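# Place bottles on ledges matching their cap colours

## Task

Set every bottle upright on the wall ledge whose coloured label strip is the same colour as that bottle's cap, with the bottle's entire base resting on the ledge.

## Robot and tools

Robot: two seven-joint arms, left_arm and right_arm, each ending in a parallel gripper. The arm names do not match image sides. Equal joint values on the two arms give mirror-image postures. Two fixed cameras exist, cam_high and cam_low, each 896x504.

Scene frame: the origin sits on the plane z = 0, straight below the midpoint between the two arm bases, which are 0.70 m above it. +x points forward, the way the arms face. +y points toward left_arm's side. +z points up. Positions are in metres. Orientations are quaternions written w first (qw, qx, qy, qz). The reported hand pose can be off by a few centimetres, more at long reach.

Gripper axes: the fingers point along the gripper's +z and close along its y. end_effector_position is the point between the pads when they are closed, just under 1 cm behind the fingertips. While closing, the fingertips move about 17 mm further along +z, mostly while the pads are still more than 70 mm apart.

Opening: a number from -1 (closed) to +1 (fully open, 0.145 m). A full close takes at least about 0.5 s. grip_measured uses the same scale. To hold something, keep commanding an opening well below grip_measured; the lower you go, the harder the squeeze, up to about 10 N per pad. A fast close can squeeze harder.

Row format, shared by all motion tools: 16 numbers in one flat list. The first 8 are left_arm: x, y, z, qw, qx, qy, qz, opening. The last 8 are right_arm in the same order. Each x, y, z and quaternion is an absolute target pose for that gripper in the scene frame; it is not an offset. Every row must carry both arms. To keep an arm still, resend the exact pose and opening it last reported before it began holding. Sending 0 as an opening is a real command, so to leave a gripper unchanged, resend its present command (shown under Tool commands). To hold an orientation steady, send the same quaternion every time rather than the drifting reported one.

execute_actions(actions, cameras): actions is a list of actions. Each action is a list of 1 to 15 rows, one row per 1/30 s step; if fewer than 15 rows are given, the last row is held for the remaining steps. The first action of a call is refused, for both arms, if any target lies more than 0.6 m from the gripper along any of the gripper's own axes, checked against the last reported state. A malformed action also refuses the call. Each step, the controller clips the commanded pose to within 90 mm and 16 degrees of the measured pose, so one action may fall short; continue in the next action. An empty list just returns the full state and images. cameras selects images: omitted, null or ["all"] gives all; [] gives none.

move(target, speed, blend, opening_speed, blocking, cameras): drives the grippers in straight lines from the Hand target to one row, or through a list of up to 15 rows, all within 10 s. There is no 0.6 m limit here. speed is in m/s, from 0.002 to 0.5, default 0.25; turning is capped at twice that number in rad/s. Give one value, or one per target. blend is in metres and rounds corners by passing that close to intermediate targets; the default 0 stops at each. opening_speed is per second on the -1..1 scale, minimum 0.2. Openings in the first row are sent at the start. Openings in later rows are applied after the arms stop at that row. With blocking=false the result returns after about 0.5 s while the motion continues; a new move then replaces it. Paths do not avoid objects or the other arm. Grippers lag, stray and can overshoot speed, especially with the arm stretched out. Faster moves and targets set past a contact press harder. The result includes a move: line reporting the ending (done, off_target, moving, held, fault) and any limits (paced = pose clipped, held = steps withheld).

wait(seconds 0-10, cameras): lets the scene run with the commands held. stop(cameras): brakes a running move. zoom_image(camera cam_high or cam_low, region [x0,y0,x1,y1] pixels, at most 504x504) gives a closer view of the latest image. read_manual gives licence texts. finished_scene(scene) ends the scene irreversibly; the goal must hold without the robot.

Results show Joint positions (each arm's last number is the measured opening in metres), Joint torques (3rd and 4th wrap at ±28 N m), Hand target (omitted while the arm is within 2 mm and 1 degree of its command), temperatures once one has changed by 5 °C, and step positions for execute_actions calls. MOTOR HOT appears at 85 °C; at 100 °C an OVER-TEMPERATURE FAULT stops that arm for 30-60 s. Holding loads, stretched arms and pushing against unreachable poses all heat the motors.

Avoid: dropping bottles, releasing them while they are still moving, slamming or hitting hard, pushing hard, knocking anything out of the work area, and collisions between the two grippers, which the clearance check does not prevent. Watch for brief external tugs on held items. A large wrist turn can swing the elbow. Typical flow: look and zoom to match cap colours to ledge strips, approach from above with the gripper open, close gently, lift, carry, lower the bottle upright fully onto its ledge, open, then retreat.

Each tool is called after ">>>" by a JSON object that holds its "method" and its "body".

## Session

>>> {"method": "execute_actions", "body": {"actions": []}}

>>> {"method": "zoom_image", "body": {"camera": "cam_high", "region": [430, 200, 590, 320]}}

>>> {"method": "zoom_image", "body": {"camera": "cam_high", "region": [520, 220, 690, 420]}}

>>> {"method": "zoom_image", "body": {"camera": "cam_low", "region": [320, 130, 620, 400]}}

Scene clock: 0.00 s.
left_arm: end_effector_position=(+0.2239, +0.1828, +0.6144) grip_measured=+1.00 end_effector_quat_wxyz=(-0.319, +0.395, -0.515, +0.691) | right_arm: end_effector_position=(+0.4009, -0.1655, +0.3728) grip_measured=+1.00 end_effector_quat_wxyz=(+0.260, +0.265, +0.837, +0.401)
Joint positions: left_arm=[-1.106 0.942 0.535 2.339 -0.48 -0.199 -0.367 0.145] | right_arm=[0.583 0.619 -0.841 0.925 -1.182 -0.496 -0.047 0.145]
Joint velocities: within noise
Joint torques (N m): no reading
Motor temperatures (°C): left_arm=[20 21 22 21 21 23 21] | right_arm=[20 22 22 19 20 19 21]
Hand target: left_arm +0.2239, +0.1828, +0.6144; -0.319, +0.395, -0.515, +0.691 | right_arm +0.4009, -0.1655, +0.3728; +0.260, +0.265, +0.837, +0.401
Tool commands: left_gripper/opening=+1.0 right_gripper/opening=+1.0

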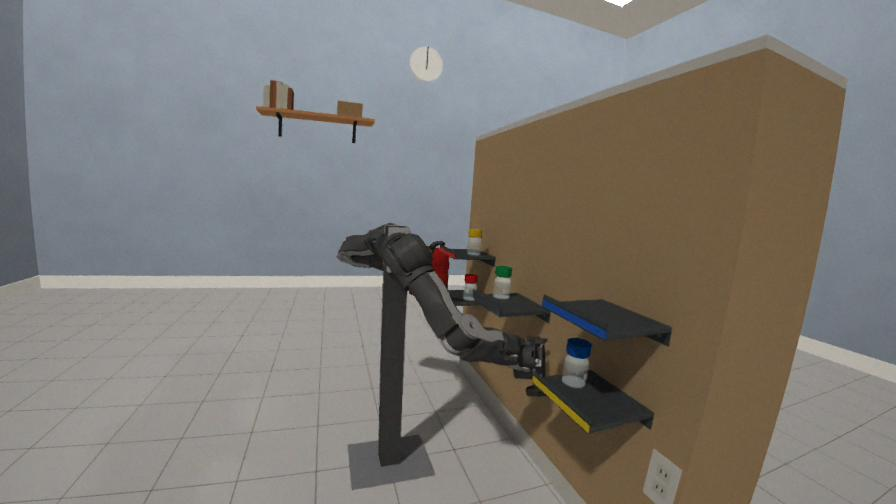

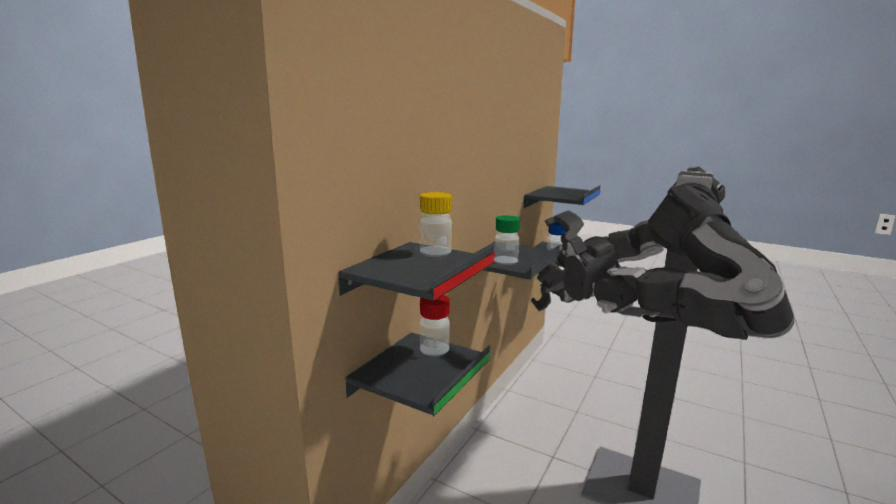

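Scaled by 3.150 from the camera's 896x504 image, which has a finer 1280x720 frame.

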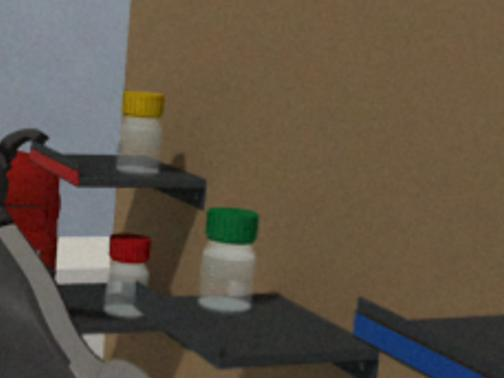

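Scaled by 2.520 from the camera's 896x504 image, which has a finer 1280x720 frame.

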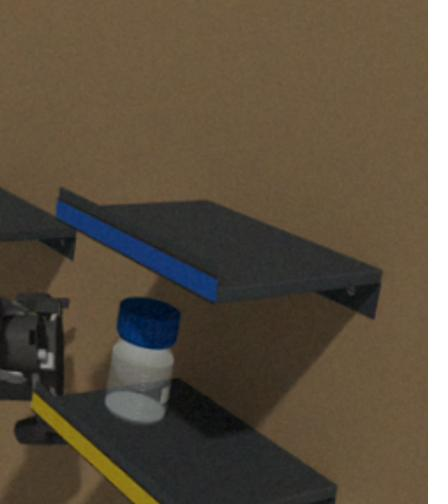

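Scaled by 1.680 from the camera's 896x504 image, which has a finer 1280x720 frame.

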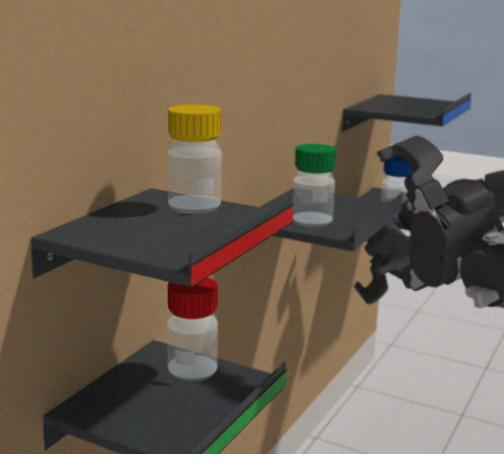

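>>> {"method": "move", "body": {"target": [[0.25,0.2,0.64,-0.123,0.696,0.123,0.696,1,0.29,-0.17,0.42,0.183,0.683,-0.183,0.683,1],[0.27,0.27,0.705,-0.123,0.696,0.123,0.696,1,0.275,-0.265,0.49,0.183,0.683,-0.183,0.683,1]], "speed": 0.2, "blend": [0.02,0]}}

>>> {"method": "zoom_image", "body": {"camera": "cam_high", "region": [470, 280, 690, 440]}}

>>> {"method": "zoom_image", "body": {"camera": "cam_low", "region": [400, 150, 640, 320]}}

Scene clock: 55.90 s.
left_arm: end_effector_position=(+0.2710, +0.2701, +0.7055) grip_measured=+1.00 end_effector_quat_wxyz=(-0.022, +0.735, +0.035, +0.677) | right_arm: end_effector_position=(+0.2748, -0.2656, +0.4912) grip_measured=+1.00 end_effector_quat_wxyz=(+0.185, +0.681, -0.184, +0.685)
Joint positions: left_arm=[-0.272 0.967 0.794 2.43 1.555 0.781 -0.634 0.145] | right_arm=[-0.379 0.044 0.117 1.934 0.083 -0.016 -0.434 0.145]
Joint torques (N m): left_arm=[1.78 5.29 2.04 1.14 -0.03 -0.47 -0.05] | right_arm=[1.23 1.23 0.01 4.21 -0.09 -0.27 0.1]
Hand target: left_arm +0.2707, +0.2706, +0.7051; -0.025, +0.736, +0.035, +0.676 | right_arm +0.2750, -0.2650, +0.4900; +0.183, +0.683, -0.183, +0.683
Off the commanded pose: left_arm 0.001 m, 16 deg; orientation clipped | right_arm 0.001 m, 0 deg.
joint sent to its limit (left arm) — joint 4 (elbow), upper limit, where the elbow is as bent as it goes; joint 6 (wrist pitch), upper limit. The joint targets are off in orientation, not in position.
move: off_target (left_arm); limits=paced

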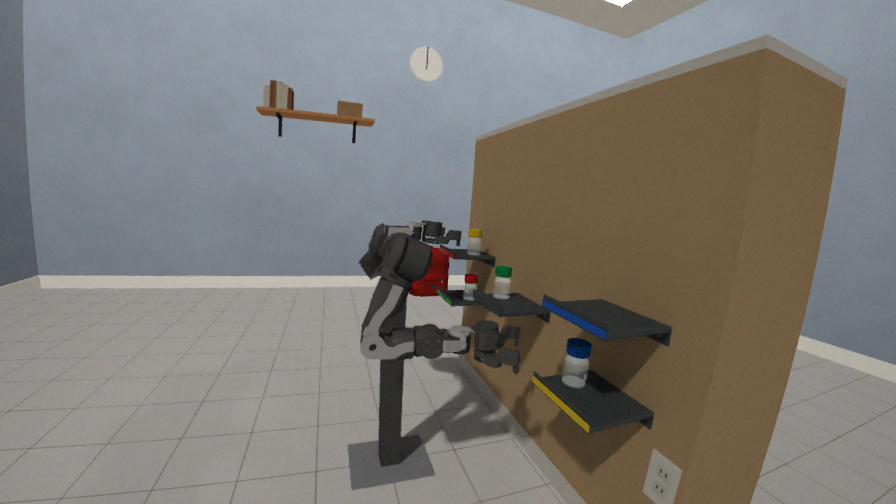

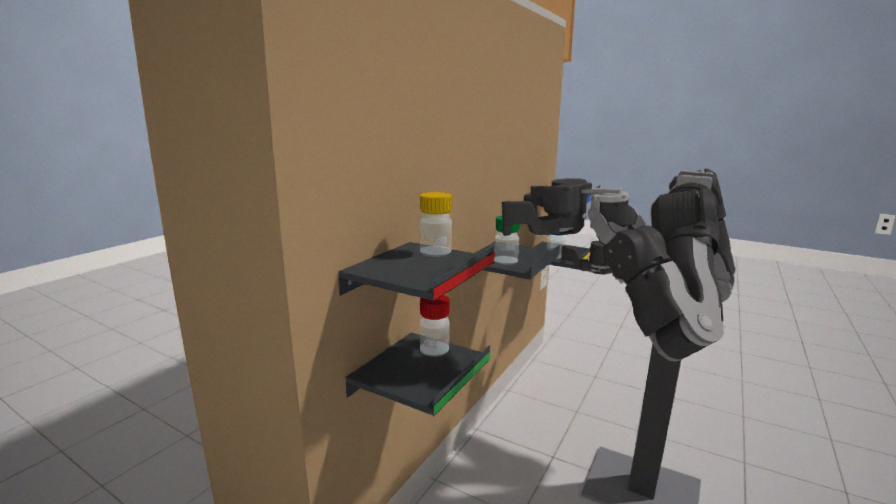

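Scaled by 2.291 from the camera's 896x504 image, which has a finer 1280x720 frame.

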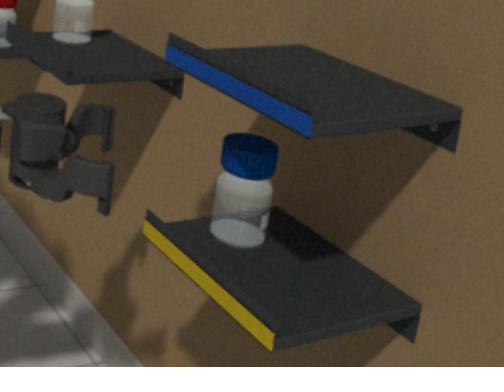

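Scaled by 2.100 from the camera's 896x504 image, which has a finer 1280x720 frame.

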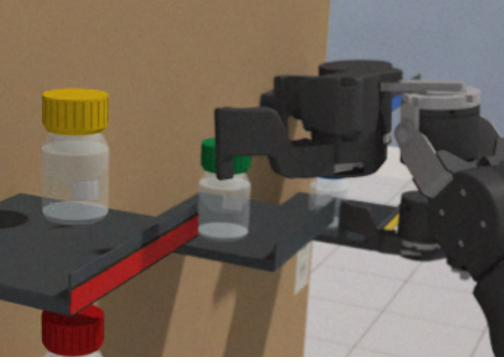

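>>> {"method": "move", "body": {"target": [[0.271,0.2705,0.705,-0.022,0.735,0.035,0.677,1,0.395,-0.334,0.488,0.183,0.683,-0.183,0.683,1]], "speed": 0.1}}

>>> {"method": "zoom_image", "body": {"camera": "cam_high", "region": [510, 300, 670, 440]}}

>>> {"method": "zoom_image", "body": {"camera": "cam_low", "region": [480, 180, 620, 290]}}

Scene clock: 67.07 s.
left_arm: end_effector_position=(+0.2710, +0.2701, +0.7056) grip_measured=+1.00 end_effector_quat_wxyz=(-0.023, +0.734, +0.034, +0.677) | right_arm: end_effector_position=(+0.3947, -0.3357, +0.4895) grip_measured=+1.00 end_effector_quat_wxyz=(+0.186, +0.682, -0.185, +0.683)
Joint positions: left_arm=[-0.272 0.967 0.794 2.43 1.553 0.781 -0.633 0.145] | right_arm=[0.2 0.26 0.149 1.334 0.22 0.004 -0.33 0.145]
Joint torques (N m): left_arm=[1.94 4.31 1.91 0.64 -0.13 -0.53 0.2] | right_arm=[4.42 2.91 0.23 3.93 -0.01 -0.53 0.17]
Off the commanded pose: left_arm 0.001 m, 0 deg | right_arm 0.002 m, 0 deg.
move: done

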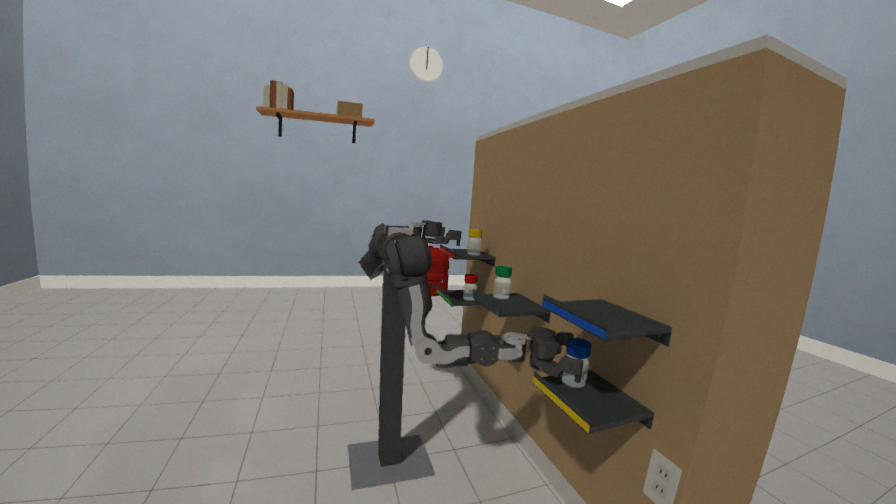

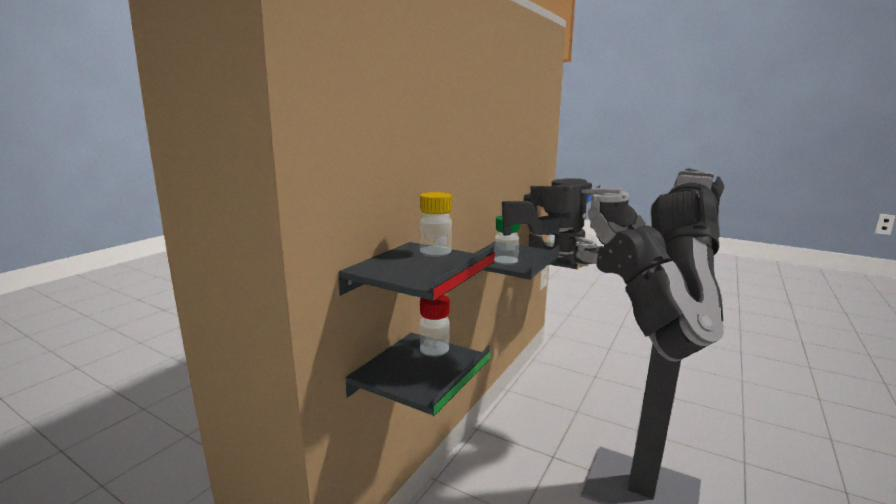

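Scaled by 3.150 from the camera's 896x504 image, which has a finer 1280x720 frame.

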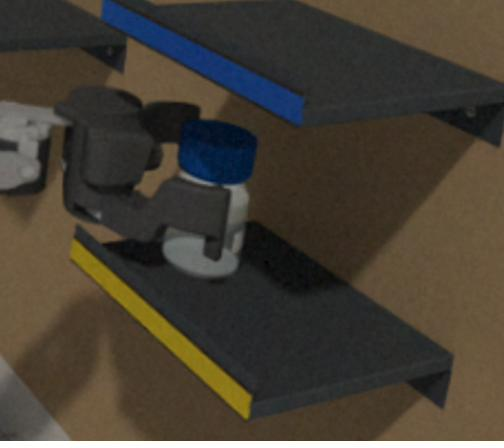

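Scaled by 3.600 from the camera's 896x504 image, which has a finer 1280x720 frame.

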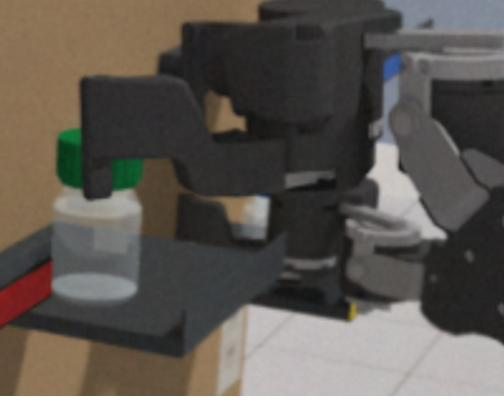

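>>> {"method": "move", "body": {"target": [[0.271,0.2705,0.705,-0.022,0.735,0.035,0.677,1,0.395,-0.334,0.488,0.183,0.683,-0.183,0.683,-0.7],[0.271,0.2705,0.705,-0.022,0.735,0.035,0.677,1,0.395,-0.334,0.508,0.183,0.683,-0.183,0.683,-0.7]], "speed": 0.04, "opening_speed": 0.8}}

>>> {"method": "zoom_image", "body": {"camera": "cam_high", "region": [510, 300, 670, 440]}}

Scene clock: 79.77 s.
left_arm: end_effector_position=(+0.2710, +0.2701, +0.7057) grip_measured=+1.00 end_effector_quat_wxyz=(-0.023, +0.734, +0.034, +0.678) | right_arm: end_effector_position=(+0.3953, -0.3320, +0.5044) grip_measured=-0.30 end_effector_quat_wxyz=(+0.180, +0.687, -0.181, +0.680)
Joint positions: left_arm=[-0.272 0.967 0.794 2.43 1.553 0.781 -0.633 0.145] | right_arm=[0.198 0.266 0.152 1.413 0.229 0.092 -0.329 0.053]
Joint torques (N m): left_arm=[1.94 4.31 1.92 0.64 -0.13 -0.53 0.19] | right_arm=[5.42 3.57 1.61 5.12 -0.11 -0.53 -0.13]
Hand target: left_arm +0.2710, +0.2706, +0.7050; -0.022, +0.735, +0.035, +0.677 | right_arm +0.3950, -0.3340, +0.5081; +0.183, +0.683, -0.183, +0.683
Off the commanded pose: left_arm 0.001 m, 0 deg | right_arm 0.004 m, 1 deg.
move: off_target (right_arm)

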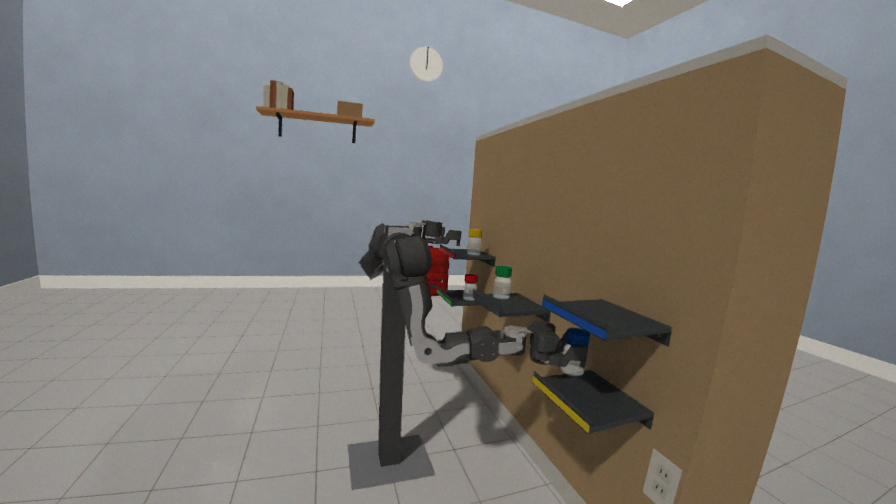

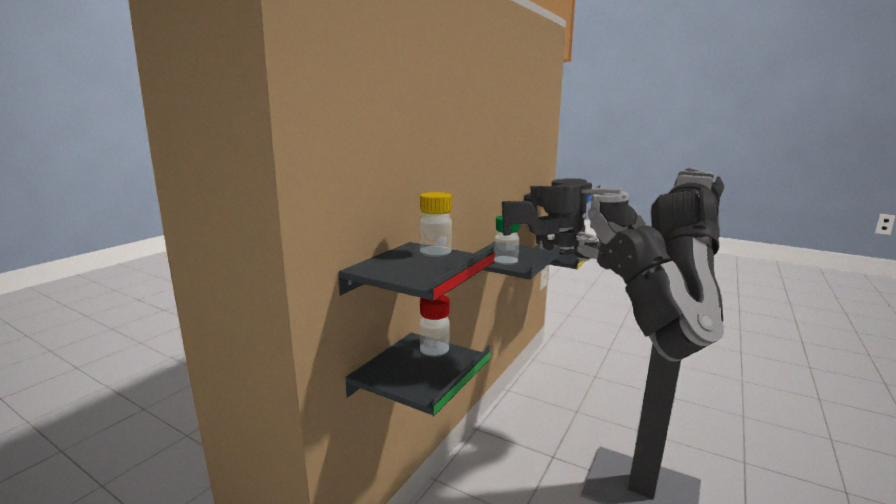

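Scaled by 3.150 from the camera's 896x504 image, which has a finer 1280x720 frame.

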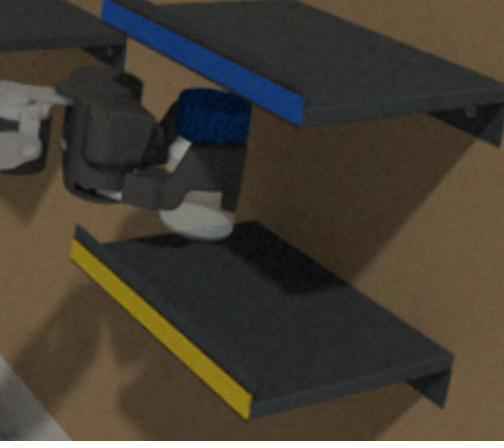

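>>> {"method": "move", "body": {"target": [[0.271,0.2705,0.705,-0.022,0.735,0.035,0.677,1,0.394,-0.334,0.53,0.183,0.683,-0.183,0.683,-0.75],[0.271,0.2705,0.705,-0.022,0.735,0.035,0.677,1,0.26,-0.258,0.535,0.183,0.683,-0.183,0.683,-0.75],[0.271,0.2705,0.705,-0.022,0.735,0.035,0.677,1,0.26,-0.265,0.73,0.183,0.683,-0.183,0.683,-0.75]], "speed": 0.12, "blend": [0.008,0.02,0]}}

>>> {"method": "zoom_image", "body": {"camera": "cam_high", "region": [460, 200, 680, 360]}}

Scene clock: 95.50 s.
left_arm: end_effector_position=(+0.2710, +0.2701, +0.7057) grip_measured=+1.00 end_effector_quat_wxyz=(-0.023, +0.734, +0.034, +0.678) | right_arm: end_effector_position=(+0.2608, -0.2646, +0.7301) grip_measured=-0.30 end_effector_quat_wxyz=(+0.278, +0.539, -0.242, +0.757)
Joint positions: left_arm=[-0.272 0.967 0.794 2.43 1.553 0.781 -0.633 0.145] | right_arm=[0.279 -0.177 0.085 2.44 -0.487 0.785 -0.295 0.053]
Joint torques (N m): left_arm=[1.91 4.34 1.91 0.64 -0.12 -0.53 0.2] | right_arm=[3.2 -0.01 -0.51 2.35 -0.11 -0.33 0.18]
Hand target: left_arm +0.2710, +0.2706, +0.7050; -0.022, +0.735, +0.035, +0.677 | right_arm +0.2606, -0.2651, +0.7297; +0.279, +0.540, -0.242, +0.757
Off the commanded pose: left_arm 0.001 m, 0 deg | right_arm 0.001 m, 23 deg; orientation clipped.
joint sent to its limit (right arm) — joint 2 (shoulder roll), lower limit; joint 4 (elbow), upper limit, where the elbow is as bent as it goes; joint 6 (wrist pitch), upper limit. The joint targets are off in orientation, not in position.
move: off_target (right_arm); limits=paced

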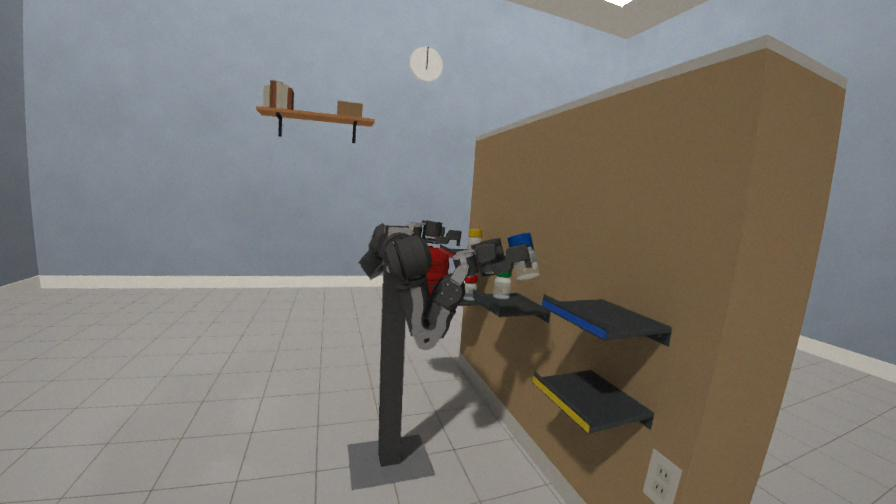

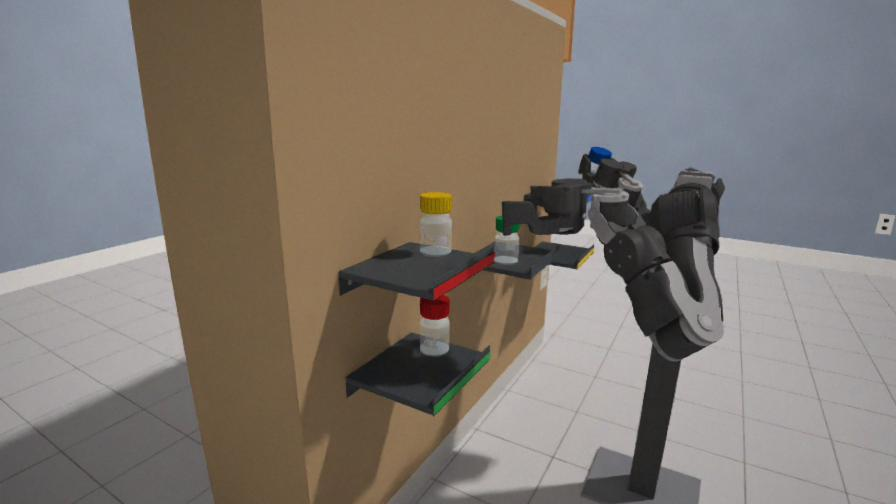

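Scaled by 2.291 from the camera's 896x504 image, which has a finer 1280x720 frame.

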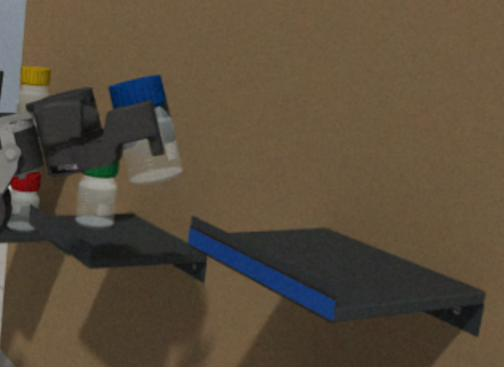

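>>> {"method": "move", "body": {"target": [[0.271,0.2705,0.705,-0.022,0.735,0.035,0.677,1,0.385,-0.355,0.725,0.183,0.683,-0.183,0.683,-0.75]], "speed": 0.12}}

>>> {"method": "zoom_image", "body": {"camera": "cam_high", "region": [500, 200, 700, 360]}}

>>> {"method": "zoom_image", "body": {"camera": "cam_low", "region": [480, 100, 640, 230]}}

Scene clock: 105.87 s.
left_arm: end_effector_position=(+0.2710, +0.2701, +0.7057) grip_measured=+1.00 end_effector_quat_wxyz=(-0.023, +0.734, +0.034, +0.678) | right_arm: end_effector_position=(+0.3853, -0.3552, +0.7244) grip_measured=-0.30 end_effector_quat_wxyz=(+0.186, +0.684, -0.182, +0.682)
Joint positions: left_arm=[-0.272 0.967 0.794 2.43 1.553 0.781 -0.633 0.145] | right_arm=[0.964 -0.086 0.694 1.787 -0.931 0.785 0.615 0.053]
Joint torques (N m): left_arm=[1.91 4.34 1.91 0.64 -0.13 -0.53 0.2] | right_arm=[7.03 1.17 -2.36 2.67 0.41 -0.27 0.14]
Off the commanded pose: left_arm 0.001 m, 0 deg | right_arm 0.001 m, 0 deg.
joint sent to its limit (right arm) — joint 6 (wrist pitch), upper limit. The joint targets still meet the commanded pose.
move: done

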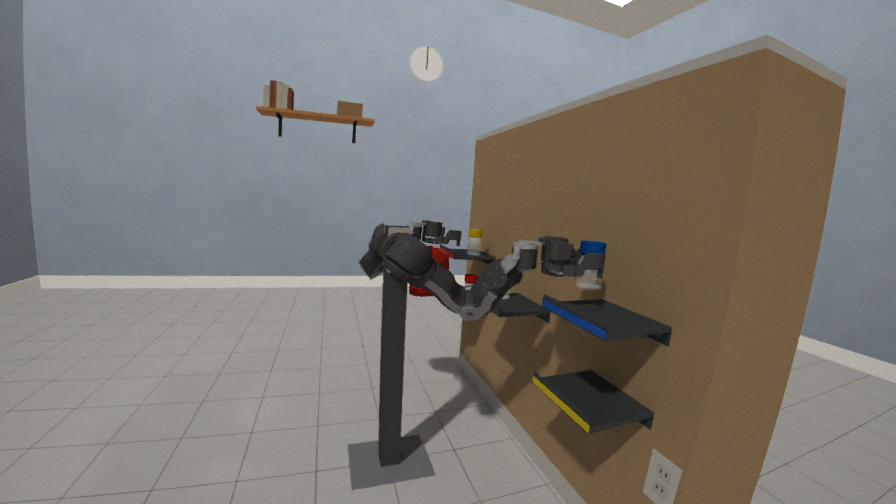

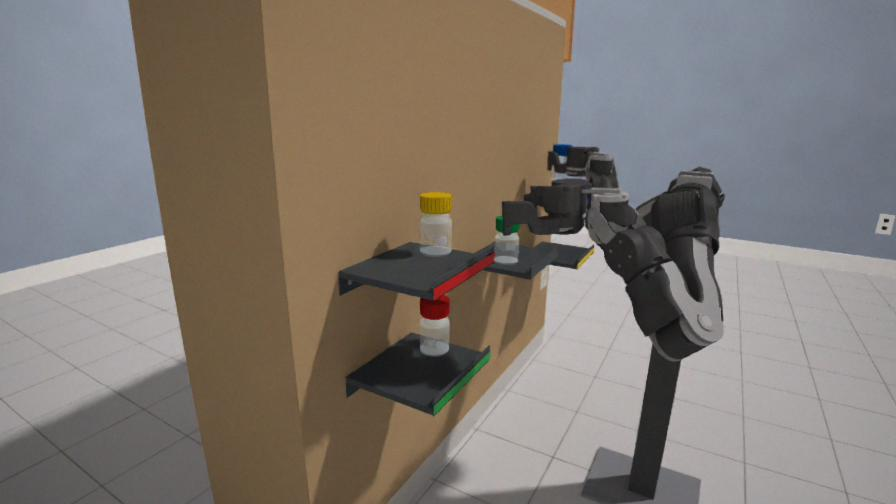

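Scaled by 2.520 from the camera's 896x504 image, which has a finer 1280x720 frame.

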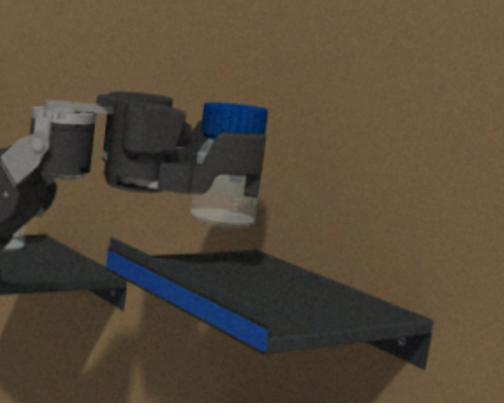

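Scaled by 3.150 from the camera's 896x504 image, which has a finer 1280x720 frame.

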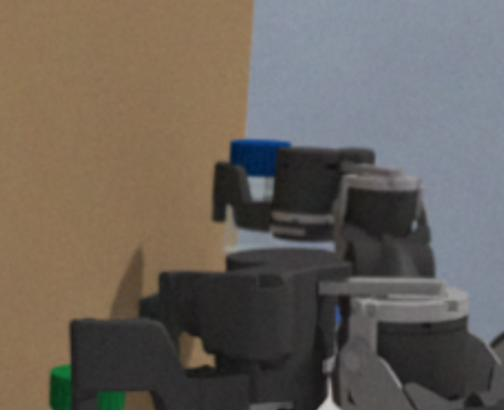

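>>> {"method": "move", "body": {"target": [[0.271,0.2705,0.705,-0.022,0.735,0.035,0.677,1,0.387,-0.366,0.685,0.183,0.683,-0.183,0.683,-0.75],[0.271,0.2705,0.705,-0.022,0.735,0.035,0.677,1,0.387,-0.366,0.672,0.183,0.683,-0.183,0.683,-0.75]], "speed": [0.08,0.02]}}

>>> {"method": "zoom_image", "body": {"camera": "cam_high", "region": [520, 220, 680, 360]}}

Scene clock: 119.10 s.
left_arm: end_effector_position=(+0.2710, +0.2701, +0.7057) grip_measured=+1.00 end_effector_quat_wxyz=(-0.023, +0.734, +0.034, +0.678) | right_arm: end_effector_position=(+0.3873, -0.3643, +0.6806) grip_measured=-0.30 end_effector_quat_wxyz=(+0.184, +0.674, -0.177, +0.693)
Joint positions: left_arm=[-0.272 0.967 0.794 2.43 1.553 0.781 -0.633 0.145] | right_arm=[0.853 -0.127 0.814 1.756 -0.81 0.581 0.574 0.053]
Joint torques (N m): left_arm=[1.91 4.31 1.91 0.64 -0.13 -0.53 0.2] | right_arm=[4.47 0.86 -1.55 1.98 0.17 -0.01 -0.11]
Hand target: left_arm +0.2710, +0.2706, +0.7050; -0.022, +0.735, +0.035, +0.677 | right_arm +0.3869, -0.3661, +0.6721; +0.183, +0.683, -0.183, +0.683
Off the commanded pose: left_arm 0.001 m, 0 deg | right_arm 0.009 m, 2 deg.
move: off_target (right_arm)

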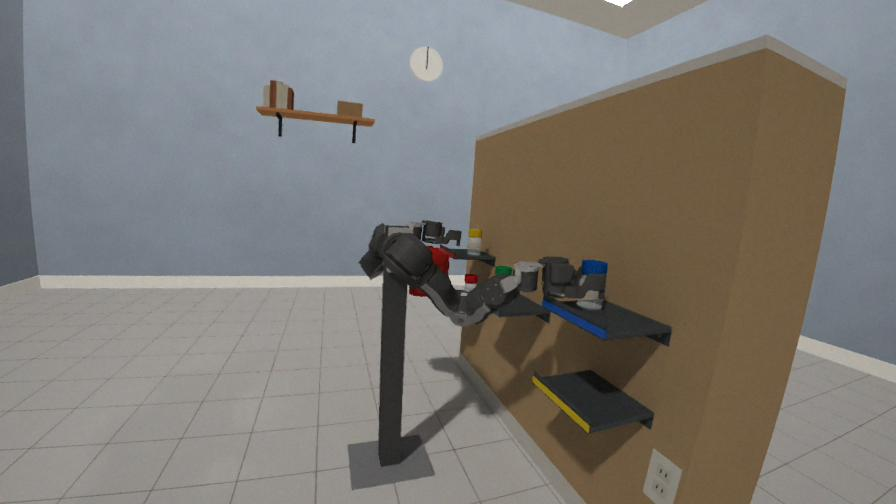

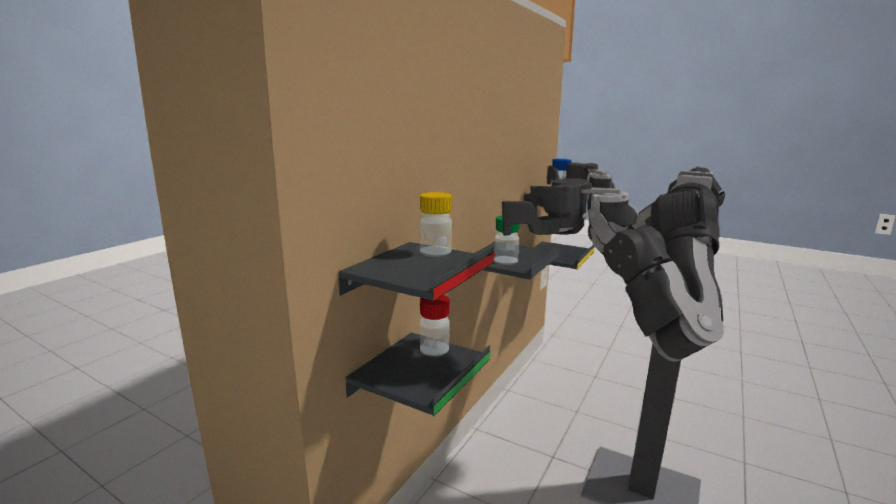

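Scaled by 3.150 from the camera's 896x504 image, which has a finer 1280x720 frame.

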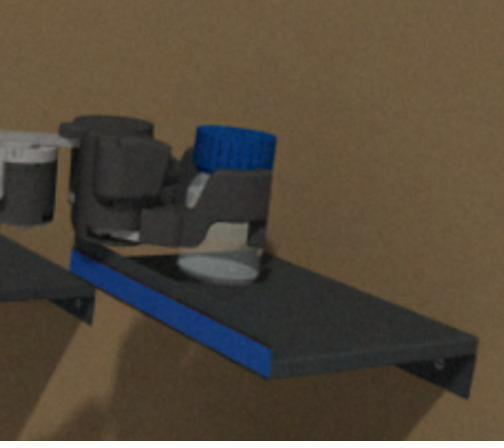

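>>> {"method": "move", "body": {"target": [[0.271,0.2705,0.705,-0.022,0.735,0.035,0.677,1,0.387,-0.366,0.678,0.183,0.683,-0.183,0.683,-0.6]], "speed": 0.03}}

>>> {"method": "zoom_image", "body": {"camera": "cam_high", "region": [550, 240, 630, 330]}}

Scene clock: 126.20 s.
left_arm: end_effector_position=(+0.2710, +0.2701, +0.7057) grip_measured=+1.00 end_effector_quat_wxyz=(-0.023, +0.734, +0.034, +0.678) | right_arm: end_effector_position=(+0.3869, -0.3654, +0.6813) grip_measured=-0.30 end_effector_quat_wxyz=(+0.183, +0.677, -0.181, +0.689)
Joint positions: left_arm=[-0.272 0.967 0.794 2.43 1.553 0.781 -0.633 0.145] | right_arm=[0.86 -0.123 0.811 1.756 -0.82 0.599 0.575 0.053]
Joint torques (N m): left_arm=[1.91 4.31 1.91 0.65 -0.13 -0.53 0.19] | right_arm=[6 1.81 -3.32 2.43 0.11 0.08 0.04]
Hand target: left_arm +0.2710, +0.2706, +0.7050; -0.022, +0.735, +0.035, +0.677 | right_arm +0.3869, -0.3661, +0.6781; +0.183, +0.683, -0.183, +0.683
Off the commanded pose: left_arm 0.001 m, 0 deg | right_arm 0.003 m, 1 deg.
move: done

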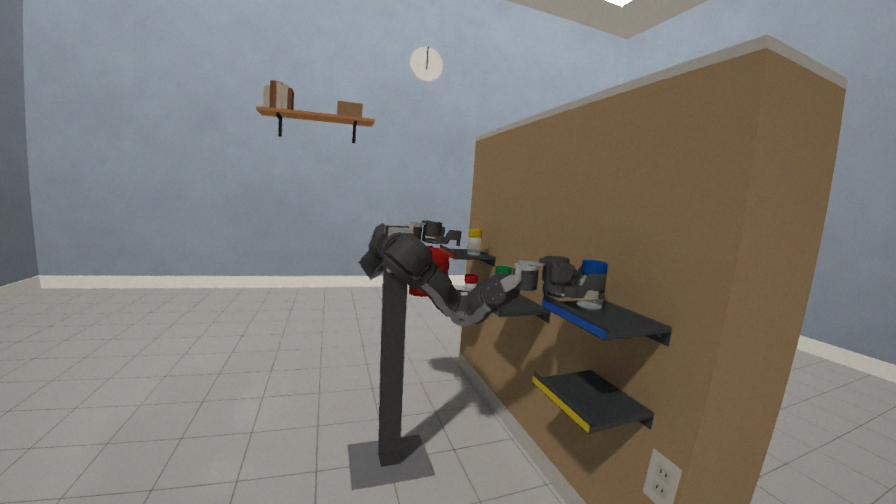

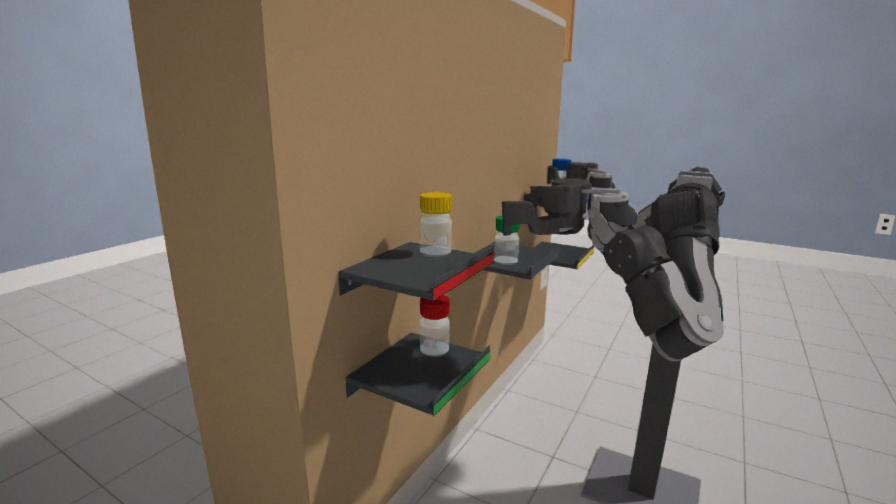

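Scaled by 5.600 from the camera's 896x504 image, which has a finer 1280x720 frame.

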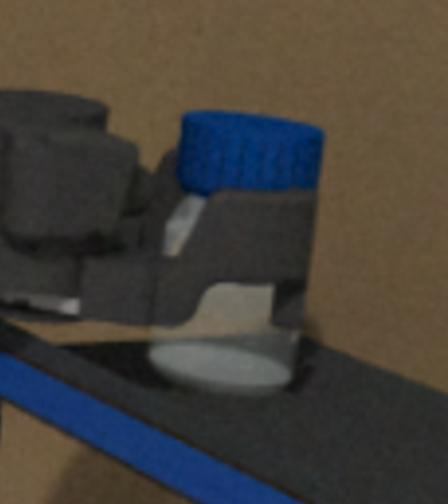

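>>> {"method": "move", "body": {"target": [[0.271,0.2705,0.705,-0.022,0.735,0.035,0.677,1,0.387,-0.366,0.678,0.183,0.683,-0.183,0.683,0.1],[0.30,0.298,0.71,-0.123,0.696,0.123,0.696,1,0.265,-0.295,0.695,0.183,0.683,-0.183,0.683,0.1]], "speed": 0.1, "opening_speed": 0.6}}

>>> {"method": "zoom_image", "body": {"camera": "cam_high", "region": [420, 200, 660, 360]}}

>>> {"method": "zoom_image", "body": {"camera": "cam_low", "region": [340, 140, 600, 300]}}

Scene clock: 138.60 s.
left_arm: end_effector_position=(+0.2998, +0.2972, +0.7107) grip_measured=+1.00 end_effector_quat_wxyz=(-0.122, +0.696, +0.121, +0.697) | right_arm: end_effector_position=(+0.2657, -0.2954, +0.6960) grip_measured=+0.10 end_effector_quat_wxyz=(+0.248, +0.599, -0.212, +0.731)
Joint positions: left_arm=[-0.014 1.082 0.364 2.334 1.412 0.573 -0.966 0.145] | right_arm=[0.23 -0.176 0.392 2.443 -0.415 0.782 0.041 0.083]
Joint torques (N m): left_arm=[4.05 5.16 1.33 0.88 -0.27 -0.48 -0.05] | right_arm=[3.07 0.22 -1.84 2.22 0.07 -0.29 -0.17]
Hand target: left_arm +0.3000, +0.2980, +0.7100; -0.123, +0.696, +0.123, +0.696 | right_arm +0.2661, -0.2954, +0.6947; +0.248, +0.601, -0.213, +0.729
Off the commanded pose: left_arm 0.001 m, 0 deg | right_arm 0.001 m, 14 deg.
joint read past its limit (right arm) — joint 4 (elbow), upper limit, where the elbow is as bent as it goes.
joint sent to its limit (right arm) — joint 2 (shoulder roll), lower limit; joint 4 (elbow), upper limit, where the elbow is as bent as it goes; joint 6 (wrist pitch), upper limit. The joint targets are off in orientation, not in position.
move: off_target (right_arm)

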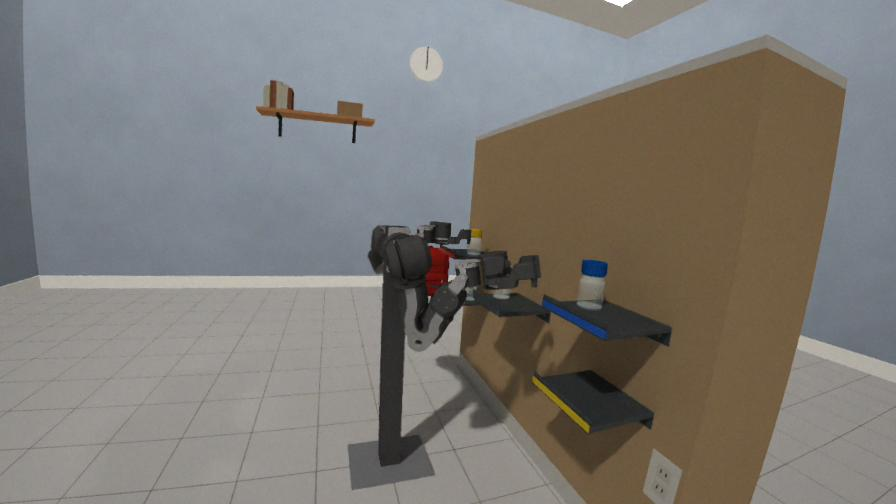

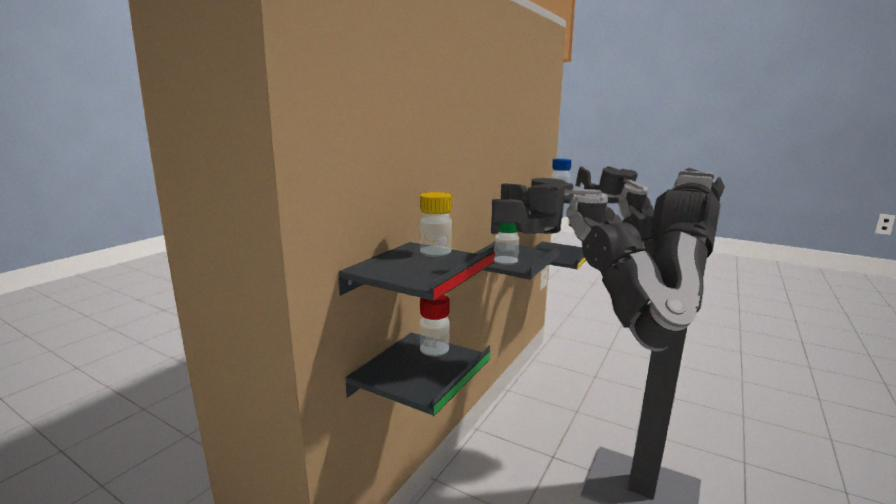

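Scaled by 2.100 from the camera's 896x504 image, which has a finer 1280x720 frame.

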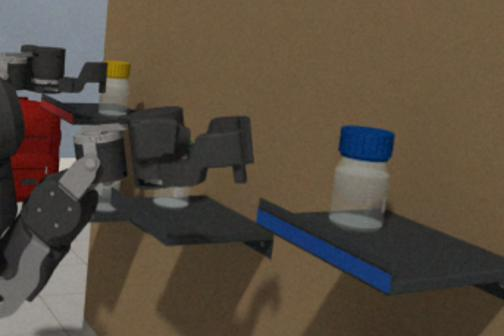

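Scaled by 1.938 from the camera's 896x504 image, which has a finer 1280x720 frame.

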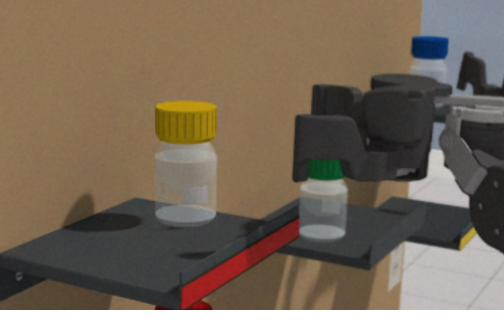

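>>> {"method": "move", "body": {"target": [[0.40,0.336,0.69,-0.123,0.696,0.123,0.696,1,0.255,-0.27,0.55,0.123,0.696,-0.123,0.696,0.1]], "speed": 0.1}}

>>> {"method": "zoom_image", "body": {"camera": "cam_low", "region": [340, 140, 600, 300]}}

>>> {"method": "zoom_image", "body": {"camera": "cam_high", "region": [420, 200, 560, 320]}}

Scene clock: 148.40 s.
left_arm: end_effector_position=(+0.3989, +0.3376, +0.6914) grip_measured=+1.00 end_effector_quat_wxyz=(-0.126, +0.695, +0.125, +0.697) | right_arm: end_effector_position=(+0.2546, -0.2706, +0.5498) grip_measured=+0.10 end_effector_quat_wxyz=(+0.125, +0.697, -0.125, +0.695)
Joint positions: left_arm=[0.559 1.037 -0.246 1.766 1.164 0.426 -0.678 0.145] | right_arm=[-0.405 -0.152 0.456 2.25 0.049 0.253 0.11 0.083]
Joint torques (N m): left_arm=[7.16 4.1 2.09 1.91 -0.2 -0.59 0.23] | right_arm=[0.8 0.94 -0.21 4.08 0.26 -0.55 0.09]
Off the commanded pose: left_arm 0.002 m, 0 deg | right_arm 0.001 m, 0 deg.
move: done

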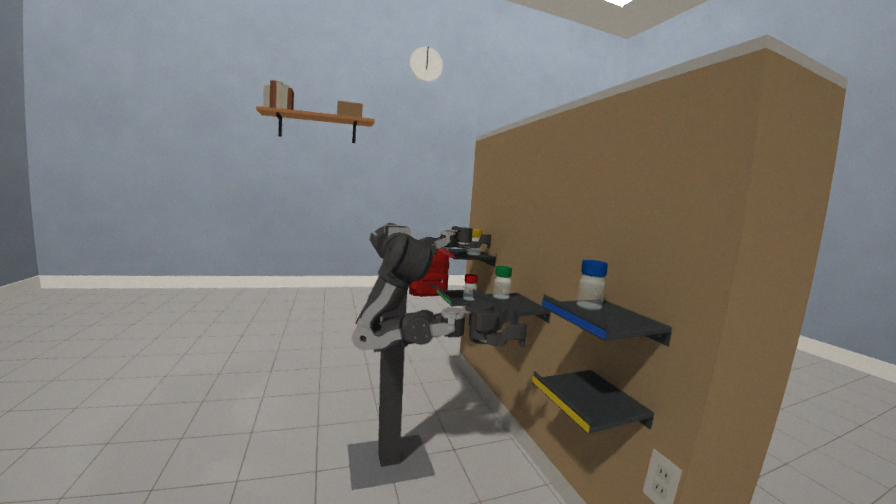

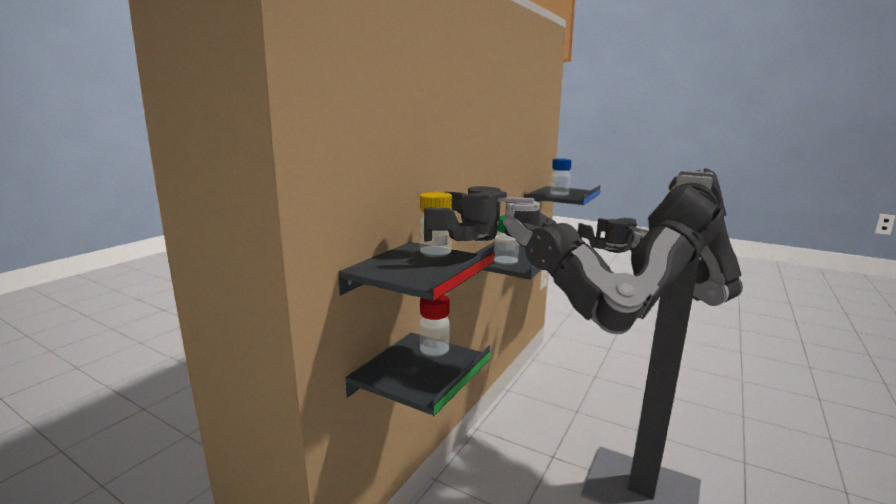

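Scaled by 1.938 from the camera's 896x504 image, which has a finer 1280x720 frame.

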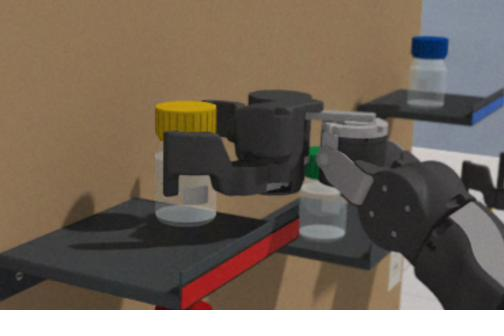

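Scaled by 3.600 from the camera's 896x504 image, which has a finer 1280x720 frame.

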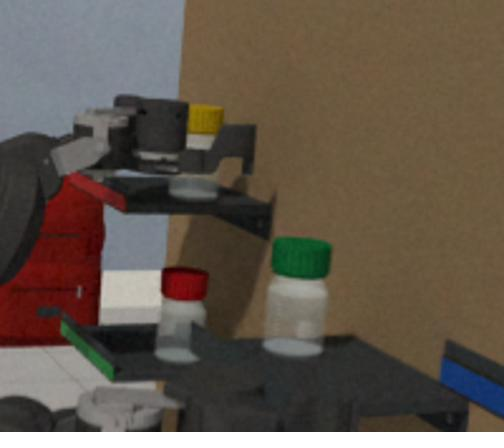

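>>> {"method": "move", "body": {"target": [[0.40,0.334,0.685,-0.123,0.696,0.123,0.696,1,0.255,-0.27,0.55,0.123,0.696,-0.123,0.696,0.1],[0.40,0.334,0.685,-0.123,0.696,0.123,0.696,-0.75,0.255,-0.27,0.55,0.123,0.696,-0.123,0.696,0.1]], "speed": 0.05, "opening_speed": 0.8}}

>>> {"method": "zoom_image", "body": {"camera": "cam_low", "region": [340, 140, 600, 300]}}

Scene clock: 162.30 s.
left_arm: end_effector_position=(+0.3992, +0.3367, +0.6889) grip_measured=-0.33 end_effector_quat_wxyz=(-0.127, +0.693, +0.125, +0.699) | right_arm: end_effector_position=(+0.2546, -0.2706, +0.5499) grip_measured=+0.10 end_effector_quat_wxyz=(+0.125, +0.697, -0.124, +0.695)
Joint positions: left_arm=[0.549 1.032 -0.25 1.767 1.153 0.408 -0.68 0.051] | right_arm=[-0.405 -0.152 0.456 2.25 0.049 0.253 0.11 0.083]
Joint torques (N m): left_arm=[5.82 4 2.02 2.69 -0.15 -0.56 0.14] | right_arm=[0.86 1.07 -0.18 4.1 0.27 -0.56 0.1]
Hand target: left_arm +0.4000, +0.3341, +0.6851; -0.123, +0.696, +0.123, +0.696 | right_arm +0.2550, -0.2700, +0.5500; +0.123, +0.696, -0.123, +0.696
Off the commanded pose: left_arm 0.005 m, 1 deg | right_arm 0.001 m, 0 deg.
move: off_target (left_arm); target 2's new opening was sent with left_arm's hand 0.004 m and 0 deg from that target

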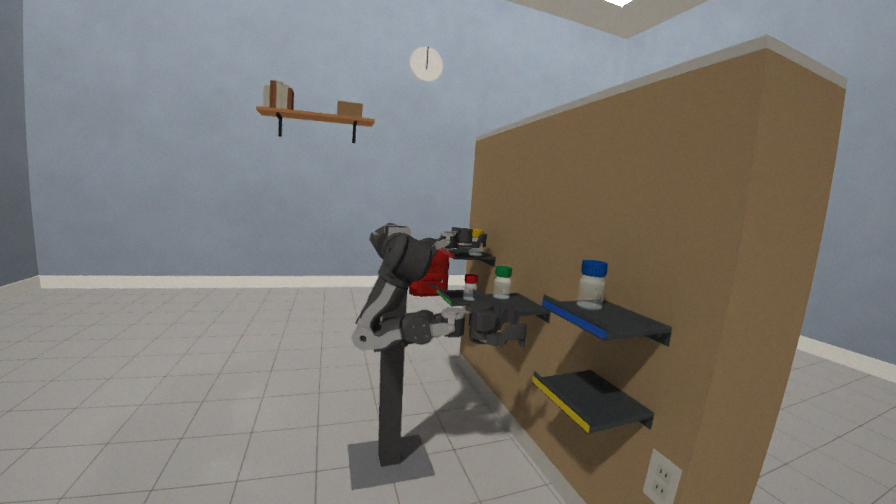

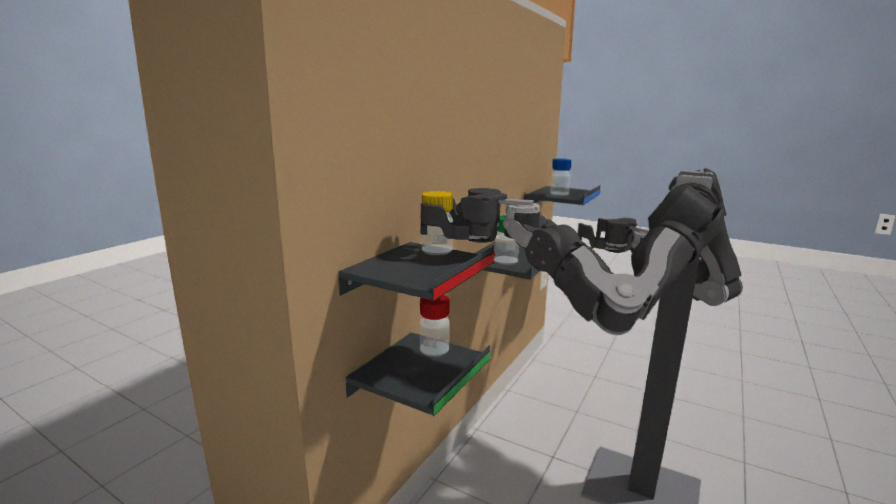

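Scaled by 1.938 from the camera's 896x504 image, which has a finer 1280x720 frame.

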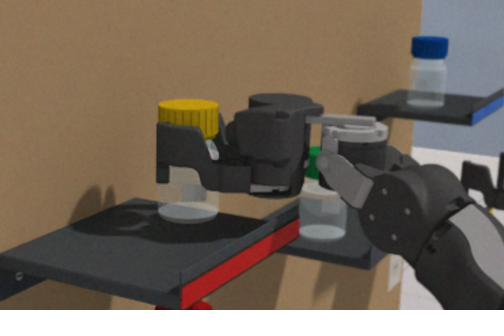

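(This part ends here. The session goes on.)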